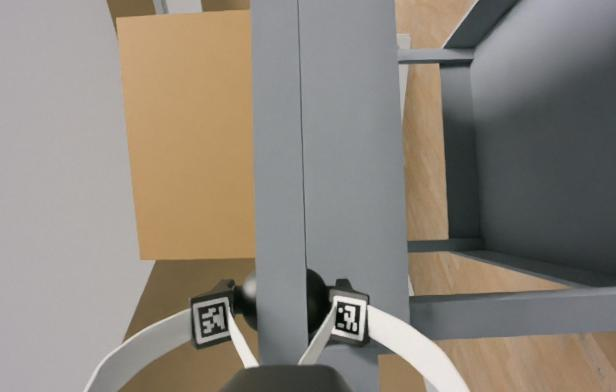

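{"op": "move", "data": {"blocking": false, "r1": {"base":{"translate_m":0.3},"pace":"slow"}}}

{"op": "wait", "data": {"seconds": 5, "cameras": ["r1_head_camera"]}}

Scene clock: 288.97 s.
move: r1 moving
r1.base_odometry: x=-4.080 y=-2.261 heading=+1.477
r1.turned_by_wheels: +0.000
r1.turned_by_imu: +0.000
r1.base_tilt: forward=-1.6 right=+1.3
r1.lidar_m: 0.47 2.75 2.70 2.76 2.22 2.18 2.44 2.00 2.01 2.23 0.59 0.44
r1.base_status: translate_m moving
r1.joint_positions: lift_m=+0.661 arm_m=+0.000 wrist_yaw_rad=-0.003 wrist_pitch_rad=-0.007 wrist_roll_rad=+1.568 gripper_m=-0.009
r1.joint_status: not commanded
r1.measured_speeds: translate_m=+0.050 strafe_m=+0.000 rotate_rad=+0.000 lift_m=+0.000 arm_m=+0.000 wrist_yaw_rad=+0.000 wrist_pitch_rad=+0.000 wrist_roll_rad=+0.000
r1.motor_effort: lift_m=+20(20) arm_m=-2(4) wheel_0=+5(6) wheel_1=+4(7) wheel_2=-9(10)
r1.servo_current: wrist_yaw_rad=65(65) wrist_pitch_rad=46(52) wrist_roll_rad=52(59) gripper_m=59(72)
r1.hand_pose: x=+0.4590 y=-0.0883 z=+0.8412 quat_wxyz=(+0.708, +0.706, -0.004, +0.002)
r1.wrist_depth_mm: - 466 459 250 249 - - / - 473 469 249 248 - - / - 484 480 247 246 - - / - 500 492 246 245 - - / - - 508 243 243 - - / - - 186 190 242 247 246 / - 157 - 181 159 1618 1281
r2: as last shown
r2.contact_limits: translate_m 0.5
pictures: none

Scene clock: 292.77 s.
earlier move: r1 done
r1.base_odometry: x=-4.053 y=-1.975 heading=+1.477
r1.turned_by_wheels: +0.000
r1.turned_by_imu: +0.000
r1.base_tilt: forward=-1.6 right=+1.3
r1.lidar_m: 0.45 2.59 2.53 2.83 2.47 2.42 2.68 2.20 2.17 2.41 0.47 0.41
r1.base_status: done
r1.joint_positions: lift_m=+0.661 arm_m=+0.000 wrist_yaw_rad=-0.003 wrist_pitch_rad=-0.007 wrist_roll_rad=+1.568 gripper_m=-0.009
r1.joint_status: not commanded
r1.measured_speeds: all 0
r1.motor_effort: lift_m=+20(20) arm_m=+4(4) wheel_0=+4(10) wheel_1=+2(7) wheel_2=-5(13)
r1.servo_current: wrist_yaw_rad=65(72) wrist_pitch_rad=52(59) wrist_roll_rad=39(59) gripper_m=52(72)
r1.hand_pose: x=+0.4590 y=-0.0882 z=+0.8412 quat_wxyz=(+0.708, +0.706, -0.003, +0.002)
r1.wrist_depth_mm: - 410 407 202 204 - - / - 433 433 208 208 - - / - 466 459 215 214 - - / - - 488 220 220 1863 - / - - - 225 225 1808 1308 / - - 186 190 229 241 241 / - - - 145 158 1618 1281
r2.base_odometry: x=-3.669 y=+0.215 heading=-1.132
r2.turned_by_wheels: +0.000
r2.turned_by_imu: +0.001
r2.base_tilt: forward=-0.6 right=+0.1
r2.lidar_m: 0.41 3.56 1.55 2.35 1.93 1.35 1.28 1.33 1.10 1.05 0.76 0.39
r2.base_status: not commanded
r2.joint_positions: lift_m=+0.800 arm_m=+0.000 wrist_yaw_rad=-0.148 wrist_pitch_rad=+0.000 wrist_roll_rad=+0.000 gripper_m=-0.029
r2.joint_status: not commanded
r2.measured_speeds: all 0
r2.motor_effort: lift_m=+18(19) arm_m=-6(7) wheel_0=+0(1) wheel_1=+0(1) wheel_2=+0(1)
r2.servo_current: wrist_yaw_rad=46(59) wrist_pitch_rad=39(46) wrist_roll_rad=46(59) gripper_m=98(104)
r2.contact_limits: translate_m 0.5
r2.hand_pose: x=+0.4434 y=-0.1290 z=+0.9782 quat_wxyz=(+0.997, +0.000, +0.000, -0.074)
r2.wrist_depth_mm: - - 230 162 263 281 300 / - - 231 163 264 282 301 / - - 232 164 264 283 303 / - - 234 165 265 289 307 / - - 235 167 270 287 307 / - - 186 167 179 294 309 / - 1863 232 - 272 282 314
wait: 3.80 of 5 s (r1 has come to rest)
Images, in order (width x height): r1_head_camera 420x560.

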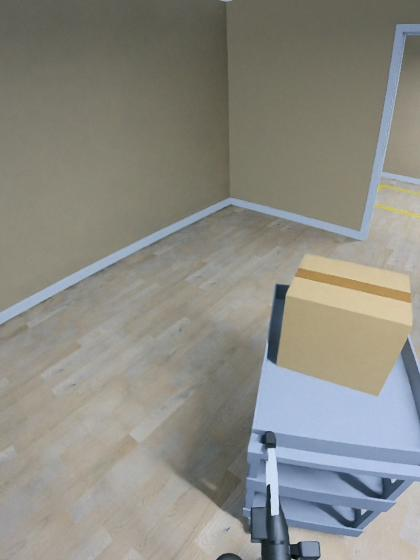

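{"op": "move", "data": {"blocking": false, "r1": {"base":{"rotate_rad":-0.3},"pace":"slow"}}}

{"op": "wait", "data": {"seconds": 2}}

{"op": "move", "data": {"blocking": false, "r1": {"base":{"strafe_m":0.08},"pace":"slow"}}}

{"op": "wait", "data": {"seconds": 2}}

{"op": "move", "data": {"blocking": false, "r1": {"base":{"translate_m":0.3},"pace":"slow"}}}

{"op": "wait", "data": {"seconds": 5, "cameras": ["r1_head_camera","r1_head_left_camera"]}}

Scene clock: 304.23 s.
move: r1 moving
r1.base_odometry: x=-4.053 y=-1.975 heading=+1.352
r1.turned_by_wheels: -0.125
r1.turned_by_imu: -0.125
r1.base_tilt: forward=-1.6 right=+1.2
r1.lidar_m: 0.45 2.63 2.54 2.64 2.50 2.42 2.53 2.25 2.18 2.28 0.55 0.42
r1.base_status: rotate_rad moving
r1.joint_positions: lift_m=+0.661 arm_m=+0.000 wrist_yaw_rad=+0.007 wrist_pitch_rad=-0.007 wrist_roll_rad=+1.568 gripper_m=-0.009
r1.joint_status: not commanded
r1.measured_speeds: translate_m=+0.001 strafe_m=-0.001 rotate_rad=-0.485 lift_m=+0.000 arm_m=+0.000 wrist_yaw_rad=+0.000 wrist_pitch_rad=+0.000 wrist_roll_rad=+0.000
r1.motor_effort: lift_m=+20(20) arm_m=+4(4) wheel_0=+15(16) wheel_1=+9(10) wheel_2=+6(7)
r1.servo_current: wrist_yaw_rad=59(59) wrist_pitch_rad=52(52) wrist_roll_rad=46(59) gripper_m=39(52)
r1.hand_pose: x=+0.4599 y=-0.0853 z=+0.8412 quat_wxyz=(+0.708, +0.706, +0.000, +0.005)
r1.wrist_depth_mm: - 410 410 209 208 - - / - 433 430 212 213 - - / - 462 452 216 218 - - / - 492 477 222 222 - - / - - - 227 226 1921 1336 / - - 202 191 230 1661 1160 / - - 180 168 165 242 1138
r2: as last shown
r2.turned_by_imu: +0.000
r2.contact_limits: translate_m 0.5
pictures: none

Scene clock: 305.10 s.
earlier move: r1 done
r1.base_odometry: x=-4.053 y=-1.975 heading=+1.178
r1.turned_by_wheels: -0.174
r1.turned_by_imu: -0.175
r1.base_tilt: forward=-1.6 right=+1.3
r1.lidar_m: 0.40 2.80 2.52 2.55 2.67 2.40 2.45 2.42 2.18 2.20 2.28 0.46
r1.base_status: done
r1.joint_positions: lift_m=+0.661 arm_m=+0.000 wrist_yaw_rad=+0.003 wrist_pitch_rad=-0.007 wrist_roll_rad=+1.568 gripper_m=-0.009
r1.joint_status: not commanded
r1.measured_speeds: all 0
r1.motor_effort: lift_m=+20(20) arm_m=+4(4) wheel_0=+4(16) wheel_1=+2(10) wheel_2=+4(7)
r1.servo_current: wrist_yaw_rad=33(78) wrist_pitch_rad=52(59) wrist_roll_rad=52(65) gripper_m=46(52)
r1.hand_pose: x=+0.4595 y=-0.0865 z=+0.8412 quat_wxyz=(+0.708, +0.706, -0.001, +0.004)
r1.wrist_depth_mm: - - - 260 263 - - / - 473 469 255 255 - - / - 477 477 249 248 - - / - 484 480 242 242 - - / - 488 484 236 238 - - / - - 189 187 231 1708 - / - - - 148 178 230 240
r2.base_odometry: x=-3.669 y=+0.215 heading=-1.132
r2.turned_by_wheels: +0.000
r2.turned_by_imu: +0.000
r2.base_tilt: forward=-0.7 right=+0.1
r2.lidar_m: 0.41 3.59 1.51 2.39 1.93 1.35 1.28 1.33 1.13 1.05 0.78 0.39
r2.base_status: not commanded
r2.joint_positions: lift_m=+0.800 arm_m=+0.000 wrist_yaw_rad=-0.148 wrist_pitch_rad=+0.000 wrist_roll_rad=+0.000 gripper_m=-0.029
r2.joint_status: not commanded
r2.measured_speeds: all 0
r2.motor_effort: lift_m=+18(19) arm_m=-6(7) wheel_0=+1(1) wheel_1=+0(0) wheel_2=+0(1)
r2.servo_current: wrist_yaw_rad=52(59) wrist_pitch_rad=39(46) wrist_roll_rad=52(65) gripper_m=98(111)
r2.contact_limits: translate_m 0.5
r2.hand_pose: x=+0.4434 y=-0.1290 z=+0.9782 quat_wxyz=(+0.997, +0.000, +0.000, -0.074)
r2.wrist_depth_mm: - - 229 162 262 283 298 / - - 230 163 263 285 303 / - - 232 165 264 286 303 / - - 233 166 266 286 304 / - - 234 167 270 289 310 / - - 185 167 179 293 309 / - 1863 232 - 272 283 314
wait: 0.87 of 2 s (r1 has come to rest)
pictures: none

Scene clock: 305.60 s.
move: r1 moving
r1.base_odometry: x=-4.066 y=-1.970 heading=+1.178
r1.turned_by_wheels: +0.000
r1.turned_by_imu: +0.000
r1.base_tilt: forward=-1.6 right=+1.3
r1.lidar_m: 0.44 2.79 2.52 2.57 2.65 2.40 2.44 2.43 2.19 2.24 2.26 0.45
r1.base_status: strafe_m moving
r1.joint_positions: lift_m=+0.661 arm_m=+0.000 wrist_yaw_rad=+0.003 wrist_pitch_rad=-0.007 wrist_roll_rad=+1.568 gripper_m=-0.009
r1.joint_status: not commanded
r1.measured_speeds: translate_m=+0.000 strafe_m=+0.057 rotate_rad=-0.001 lift_m=+0.000 arm_m=+0.000 wrist_yaw_rad=+0.000 wrist_pitch_rad=+0.000 wrist_roll_rad=+0.000
r1.motor_effort: lift_m=+20(20) arm_m=+1(4) wheel_0=-11(11) wheel_1=+7(7) wheel_2=+0(4)
r1.servo_current: wrist_yaw_rad=52(59) wrist_pitch_rad=46(59) wrist_roll_rad=39(65) gripper_m=39(52)
r1.hand_pose: x=+0.4595 y=-0.0867 z=+0.8412 quat_wxyz=(+0.708, +0.706, -0.002, +0.003)
r1.wrist_depth_mm: - - - 263 270 1863 - / - - 480 257 258 - - / - 488 480 251 253 - - / - 484 484 243 243 - - / - 488 488 236 239 - - / - - 187 189 231 1921 - / - - - 143 178 230 236
r2: as last shown
r2.contact_limits: translate_m 0.5
pictures: none

Scene clock: 307.03 s.
earlier move: r1 done
r1.base_odometry: x=-4.127 y=-1.945 heading=+1.178
r1.turned_by_wheels: +0.000
r1.turned_by_imu: +0.000
r1.base_tilt: forward=-1.6 right=+1.3
r1.lidar_m: 0.44 2.72 2.43 2.48 2.64 2.38 2.42 2.48 2.25 2.29 0.62 0.44
r1.base_status: done
r1.joint_positions: lift_m=+0.661 arm_m=+0.000 wrist_yaw_rad=-0.002 wrist_pitch_rad=-0.007 wrist_roll_rad=+1.569 gripper_m=-0.009
r1.joint_status: not commanded
r1.measured_speeds: all 0
r1.motor_effort: lift_m=+20(20) arm_m=-4(4) wheel_0=-7(14) wheel_1=+1(7) wheel_2=+2(4)
r1.servo_current: wrist_yaw_rad=52(65) wrist_pitch_rad=46(59) wrist_roll_rad=59(72) gripper_m=46(59)
r1.hand_pose: x=+0.4591 y=-0.0881 z=+0.8412 quat_wxyz=(+0.708, +0.706, -0.003, +0.002)
r1.wrist_depth_mm: - - - 263 266 - - / - 480 477 255 257 - - / - 488 480 250 250 - - / - 492 484 242 243 - - / - 492 488 236 238 - - / - - 183 189 231 1618 - / - - - 164 174 232 232
r2.base_odometry: x=-3.669 y=+0.215 heading=-1.132
r2.turned_by_wheels: +0.000
r2.turned_by_imu: +0.000
r2.base_tilt: forward=-0.7 right=+0.1
r2.lidar_m: 0.40 3.56 1.51 4.74 1.91 1.34 1.28 1.34 1.11 1.03 0.75 0.36
r2.base_status: not commanded
r2.joint_positions: lift_m=+0.800 arm_m=+0.000 wrist_yaw_rad=-0.148 wrist_pitch_rad=+0.000 wrist_roll_rad=+0.000 gripper_m=-0.029
r2.joint_status: not commanded
r2.measured_speeds: all 0
r2.motor_effort: lift_m=+18(19) arm_m=-6(7) wheel_0=+0(1) wheel_1=+0(1) wheel_2=+0(0)
r2.servo_current: wrist_yaw_rad=46(59) wrist_pitch_rad=39(46) wrist_roll_rad=52(59) gripper_m=98(104)
r2.contact_limits: translate_m 0.5
r2.hand_pose: x=+0.4434 y=-0.1290 z=+0.9782 quat_wxyz=(+0.997, +0.000, +0.000, -0.074)
r2.wrist_depth_mm: - - 230 162 263 283 300 / - - 230 163 264 285 301 / - - 232 164 264 285 301 / - - 233 165 265 287 307 / - - 234 167 270 286 309 / - - 186 167 178 293 309 / - 1983 232 - 272 282 312
wait: 1.43 of 2 s (r1 has come to rest)
pictures: none

Scene clock: 307.53 s.
move: r1 moving
r1.base_odometry: x=-4.122 y=-1.933 heading=+1.178
r1.turned_by_wheels: +0.000
r1.turned_by_imu: +0.000
r1.base_tilt: forward=-1.6 right=+1.3
r1.lidar_m: 0.45 2.69 2.46 2.44 2.63 2.40 2.43 2.48 2.26 2.28 0.63 0.42
r1.base_status: translate_m moving
r1.joint_positions: lift_m=+0.661 arm_m=+0.000 wrist_yaw_rad=-0.003 wrist_pitch_rad=-0.007 wrist_roll_rad=+1.569 gripper_m=-0.009
r1.joint_status: not commanded
r1.measured_speeds: translate_m=+0.049 strafe_m=+0.001 rotate_rad=+0.003 lift_m=+0.000 arm_m=+0.000 wrist_yaw_rad=+0.000 wrist_pitch_rad=+0.000 wrist_roll_rad=+0.000
r1.motor_effort: lift_m=+20(20) arm_m=+2(4) wheel_0=+7(7) wheel_1=+6(8) wheel_2=-12(13)
r1.servo_current: wrist_yaw_rad=52(52) wrist_pitch_rad=46(52) wrist_roll_rad=52(52) gripper_m=46(52)
r1.hand_pose: x=+0.4590 y=-0.0882 z=+0.8412 quat_wxyz=(+0.708, +0.706, -0.003, +0.002)
r1.wrist_depth_mm: - - - 258 259 - - / - 473 473 251 253 - - / - 480 473 246 247 - - / - 488 480 240 240 - - / - 488 484 234 236 - - / - - 186 191 230 1618 427 / - - - 146 167 231 231
r2: as last shown
r2.contact_limits: translate_m 0.5
pictures: none

Scene clock: 311.33 s.
earlier move: r1 done
r1.base_odometry: x=-4.012 y=-1.668 heading=+1.178
r1.turned_by_wheels: +0.000
r1.turned_by_imu: -0.001
r1.base_tilt: forward=-1.6 right=+1.3
r1.lidar_m: 0.43 2.58 2.37 2.37 2.93 2.67 2.71 2.61 2.35 2.41 0.47 0.40
r1.base_status: done
r1.joint_positions: lift_m=+0.661 arm_m=+0.000 wrist_yaw_rad=-0.003 wrist_pitch_rad=-0.007 wrist_roll_rad=+1.569 gripper_m=-0.009
r1.joint_status: not commanded
r1.measured_speeds: all 0
r1.motor_effort: lift_m=+20(20) arm_m=+4(4) wheel_0=+2(11) wheel_1=+3(8) wheel_2=-3(13)
r1.servo_current: wrist_yaw_rad=52(78) wrist_pitch_rad=52(59) wrist_roll_rad=59(65) gripper_m=46(59)
r1.hand_pose: x=+0.4590 y=-0.0882 z=+0.8412 quat_wxyz=(+0.708, +0.706, -0.003, +0.002)
r1.wrist_depth_mm: - 404 404 197 198 - - / - 430 430 204 204 - - / - 462 455 210 211 - - / - - 488 219 219 1863 - / - - - 225 226 1808 1281 / - - 182 187 232 248 246 / - - - 182 146 247 1229
r2.base_odometry: x=-3.669 y=+0.215 heading=-1.132
r2.turned_by_wheels: +0.000
r2.turned_by_imu: +0.001
r2.base_tilt: forward=-0.7 right=+0.0
r2.lidar_m: 0.41 1.43 1.25 4.74 1.92 1.37 1.26 1.34 1.10 1.05 0.76 0.39
r2.base_status: not commanded
r2.joint_positions: lift_m=+0.800 arm_m=+0.000 wrist_yaw_rad=-0.148 wrist_pitch_rad=+0.000 wrist_roll_rad=+0.000 gripper_m=-0.029
r2.joint_status: not commanded
r2.measured_speeds: all 0
r2.motor_effort: lift_m=+18(19) arm_m=-6(7) wheel_0=+0(1) wheel_1=+0(1) wheel_2=+0(1)
r2.servo_current: wrist_yaw_rad=59(59) wrist_pitch_rad=46(52) wrist_roll_rad=39(65) gripper_m=104(104)
r2.contact_limits: translate_m 0.5
r2.hand_pose: x=+0.4434 y=-0.1290 z=+0.9782 quat_wxyz=(+0.997, +0.000, +0.000, -0.074)
r2.wrist_depth_mm: - - 230 162 263 285 300 / - - 231 163 262 282 301 / - - 232 165 264 285 304 / - - 232 166 265 287 307 / - - 235 167 268 289 309 / - - 186 167 179 293 309 / - 1921 232 - 272 282 312
wait: 3.80 of 5 s (r1 has come to rest)
Images, in order (width x height): r1_head_camera 420x560, r1_head_left_camera 420x672.

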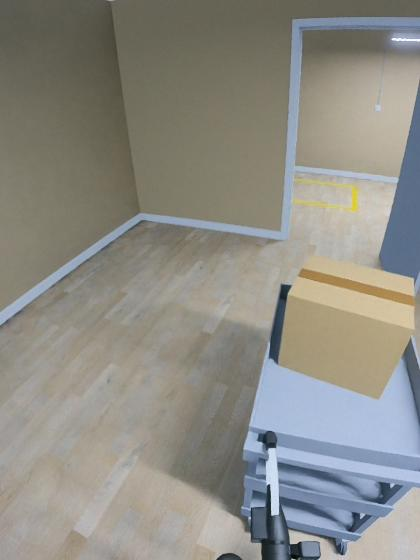

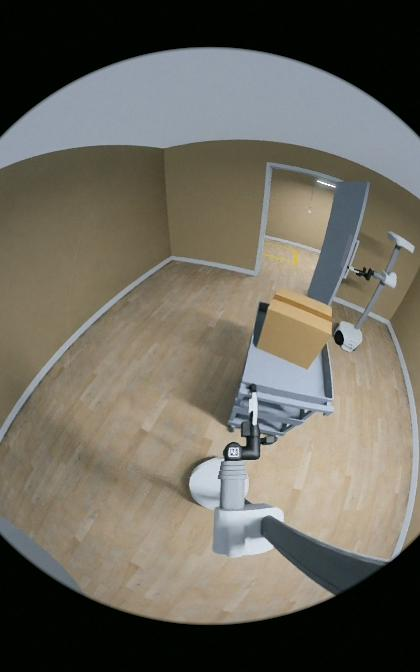

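{"op": "move", "data": {"blocking": false, "r1": {"base":{"rotate_rad":-0.25},"pace":"slow"}}}

{"op": "wait", "data": {"seconds": 2}}

{"op": "move", "data": {"blocking": false, "r1": {"base":{"strafe_m":-0.08},"pace":"slow"}}}

{"op": "wait", "data": {"seconds": 3, "cameras": ["r1_head_camera","r1_wrist_camera"]}}

Scene clock: 320.90 s.
move: r1 moving
r1.base_odometry: x=-4.012 y=-1.668 heading=+1.053
r1.turned_by_wheels: -0.125
r1.turned_by_imu: -0.125
r1.base_tilt: forward=-1.6 right=+1.3
r1.lidar_m: 0.45 2.74 2.35 2.37 2.76 2.69 2.67 2.80 2.37 2.38 0.50 0.41
r1.base_status: rotate_rad moving
r1.joint_positions: lift_m=+0.661 arm_m=+0.000 wrist_yaw_rad=+0.008 wrist_pitch_rad=-0.007 wrist_roll_rad=+1.569 gripper_m=-0.009
r1.joint_status: not commanded
r1.measured_speeds: translate_m=-0.001 strafe_m=+0.001 rotate_rad=-0.485 lift_m=+0.000 arm_m=+0.000 wrist_yaw_rad=+0.000 wrist_pitch_rad=+0.000 wrist_roll_rad=+0.000
r1.motor_effort: lift_m=+20(20) arm_m=+4(4) wheel_0=+14(14) wheel_1=+7(7) wheel_2=+9(9)
r1.servo_current: wrist_yaw_rad=65(65) wrist_pitch_rad=46(59) wrist_roll_rad=46(59) gripper_m=52(52)
r1.hand_pose: x=+0.4599 y=-0.0852 z=+0.8412 quat_wxyz=(+0.708, +0.706, +0.000, +0.005)
r1.wrist_depth_mm: - 404 404 202 202 - - / - 433 424 207 208 - - / - 459 452 214 213 - - / - 496 477 219 220 - - / - - - 224 228 1921 1281 / - - 187 189 231 1618 1205 / - - 182 181 156 245 246
r2: as last shown
r2.turned_by_imu: +0.000
r2.contact_limits: translate_m 0.5
pictures: none

Scene clock: 321.70 s.
earlier move: r1 done
r1.base_odometry: x=-4.012 y=-1.668 heading=+0.928
r1.turned_by_wheels: -0.125
r1.turned_by_imu: -0.125
r1.base_tilt: forward=-1.6 right=+1.3
r1.lidar_m: 0.40 2.99 2.39 2.34 2.55 2.69 2.67 2.95 2.40 2.37 0.63 0.43
r1.base_status: done
r1.joint_positions: lift_m=+0.661 arm_m=+0.000 wrist_yaw_rad=+0.006 wrist_pitch_rad=-0.007 wrist_roll_rad=+1.569 gripper_m=-0.009
r1.joint_status: not commanded
r1.measured_speeds: all 0
r1.motor_effort: lift_m=+20(20) arm_m=-4(4) wheel_0=+1(15) wheel_1=+1(7) wheel_2=+4(9)
r1.servo_current: wrist_yaw_rad=39(72) wrist_pitch_rad=46(59) wrist_roll_rad=59(65) gripper_m=52(52)
r1.hand_pose: x=+0.4598 y=-0.0856 z=+0.8412 quat_wxyz=(+0.708, +0.706, +0.000, +0.005)
r1.wrist_depth_mm: - - 1808 242 242 - - / - 455 452 240 240 - - / - 469 462 238 239 - - / - 480 473 236 236 - - / - 492 488 236 235 - - / - - 187 190 232 1921 1308 / - - - 163 231 237 246
r2.base_odometry: x=-3.669 y=+0.215 heading=-1.132
r2.turned_by_wheels: +0.000
r2.turned_by_imu: +0.000
r2.base_tilt: forward=-0.7 right=+0.1
r2.lidar_m: 0.41 1.41 1.20 4.74 1.90 1.37 1.28 1.34 1.12 1.04 0.75 0.39
r2.base_status: not commanded
r2.joint_positions: lift_m=+0.800 arm_m=+0.000 wrist_yaw_rad=-0.148 wrist_pitch_rad=+0.000 wrist_roll_rad=+0.000 gripper_m=-0.029
r2.joint_status: not commanded
r2.measured_speeds: all 0
r2.motor_effort: lift_m=+18(19) arm_m=-6(7) wheel_0=+0(1) wheel_1=+0(0) wheel_2=+0(0)
r2.servo_current: wrist_yaw_rad=59(59) wrist_pitch_rad=46(52) wrist_roll_rad=46(65) gripper_m=98(111)
r2.contact_limits: translate_m 0.5
r2.hand_pose: x=+0.4434 y=-0.1290 z=+0.9782 quat_wxyz=(+0.997, +0.000, +0.000, -0.074)
r2.wrist_depth_mm: - - 229 162 262 282 300 / - - 231 163 264 285 301 / - - 232 165 264 285 301 / - - 233 165 265 289 307 / - - 234 166 270 289 309 / - - 186 167 179 294 309 / - 1921 232 - 272 282 314
wait: 0.80 of 2 s (r1 has come to rest)
pictures: none

Scene clock: 322.20 s.
move: r1 moving
r1.base_odometry: x=-4.000 y=-1.676 heading=+0.929
r1.turned_by_wheels: +0.001
r1.turned_by_imu: +0.001
r1.base_tilt: forward=-1.5 right=+1.3
r1.lidar_m: 0.42 3.03 2.42 2.38 2.57 2.71 2.67 2.93 2.40 2.35 0.63 0.44
r1.base_status: strafe_m moving
r1.joint_positions: lift_m=+0.661 arm_m=+0.000 wrist_yaw_rad=+0.006 wrist_pitch_rad=-0.007 wrist_roll_rad=+1.569 gripper_m=-0.009
r1.joint_status: not commanded
r1.measured_speeds: translate_m=+0.001 strafe_m=-0.056 rotate_rad=-0.001 lift_m=+0.000 arm_m=+0.000 wrist_yaw_rad=+0.000 wrist_pitch_rad=+0.000 wrist_roll_rad=+0.000
r1.motor_effort: lift_m=+20(20) arm_m=-4(4) wheel_0=+12(12) wheel_1=-3(6) wheel_2=+1(4)
r1.servo_current: wrist_yaw_rad=65(65) wrist_pitch_rad=52(52) wrist_roll_rad=46(59) gripper_m=52(52)
r1.hand_pose: x=+0.4598 y=-0.0856 z=+0.8412 quat_wxyz=(+0.708, +0.706, +0.000, +0.005)
r1.wrist_depth_mm: - 449 445 240 240 1983 - / - 452 452 238 238 - - / - 469 462 237 236 - - / - 484 480 236 236 - - / - 496 488 235 234 - - / - - 191 188 234 1863 1255 / - - 187 165 178 253 1138
r2: as last shown
r2.contact_limits: translate_m 0.5
pictures: none

Scene clock: 323.63 s.
earlier move: r1 done
r1.base_odometry: x=-3.948 y=-1.715 heading=+0.929
r1.turned_by_wheels: +0.000
r1.turned_by_imu: +0.000
r1.base_tilt: forward=-1.6 right=+1.3
r1.lidar_m: 0.43 3.11 2.45 2.45 2.64 2.71 2.68 2.91 2.32 2.28 2.51 0.45
r1.base_status: done
r1.joint_positions: lift_m=+0.661 arm_m=+0.000 wrist_yaw_rad=+0.006 wrist_pitch_rad=-0.007 wrist_roll_rad=+1.569 gripper_m=-0.009
r1.joint_status: not commanded
r1.measured_speeds: all 0
r1.motor_effort: lift_m=+20(20) arm_m=-4(4) wheel_0=+6(14) wheel_1=-1(6) wheel_2=+2(4)
r1.servo_current: wrist_yaw_rad=59(65) wrist_pitch_rad=52(65) wrist_roll_rad=46(78) gripper_m=46(52)
r1.hand_pose: x=+0.4598 y=-0.0856 z=+0.8412 quat_wxyz=(+0.708, +0.706, +0.000, +0.005)
r1.wrist_depth_mm: - - - 259 259 1863 - / - 469 469 254 254 - - / - 473 477 249 249 - - / - 477 480 242 243 - - / - 484 484 237 238 - - / - - 191 189 234 1756 - / - - 186 174 227 255 1138
r2.base_odometry: x=-3.669 y=+0.215 heading=-1.132
r2.turned_by_wheels: +0.000
r2.turned_by_imu: +0.000
r2.base_tilt: forward=-0.7 right=+0.1
r2.lidar_m: 0.40 1.36 1.20 4.76 1.91 1.37 1.28 1.33 1.12 1.04 0.73 0.39
r2.base_status: not commanded
r2.joint_positions: lift_m=+0.800 arm_m=+0.000 wrist_yaw_rad=-0.148 wrist_pitch_rad=+0.000 wrist_roll_rad=+0.000 gripper_m=-0.029
r2.joint_status: not commanded
r2.measured_speeds: all 0
r2.motor_effort: lift_m=+18(19) arm_m=-6(7) wheel_0=+0(1) wheel_1=+0(0) wheel_2=+0(1)
r2.servo_current: wrist_yaw_rad=46(59) wrist_pitch_rad=46(46) wrist_roll_rad=52(59) gripper_m=98(104)
r2.contact_limits: translate_m 0.5
r2.hand_pose: x=+0.4434 y=-0.1290 z=+0.9782 quat_wxyz=(+0.997, +0.000, +0.000, -0.074)
r2.wrist_depth_mm: - - 231 162 262 282 300 / - - 232 163 264 283 301 / - - 232 165 264 286 303 / - - 233 165 266 286 307 / - - 235 166 270 287 309 / - - 186 167 180 293 309 / - 1921 232 - 273 282 314
wait: 1.43 of 3 s (r1 has come to rest)
Images, in order (width x height): r1_head_camera 420x560, r1_wrist_camera 616x392.

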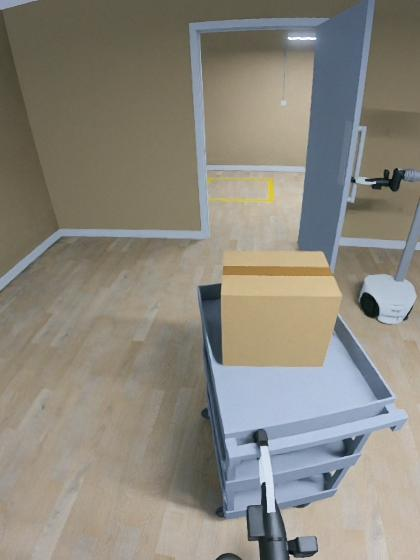

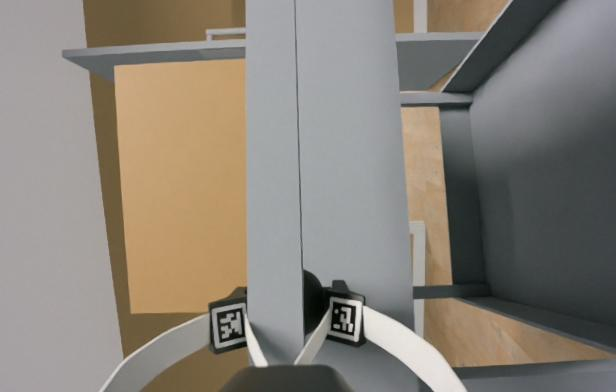

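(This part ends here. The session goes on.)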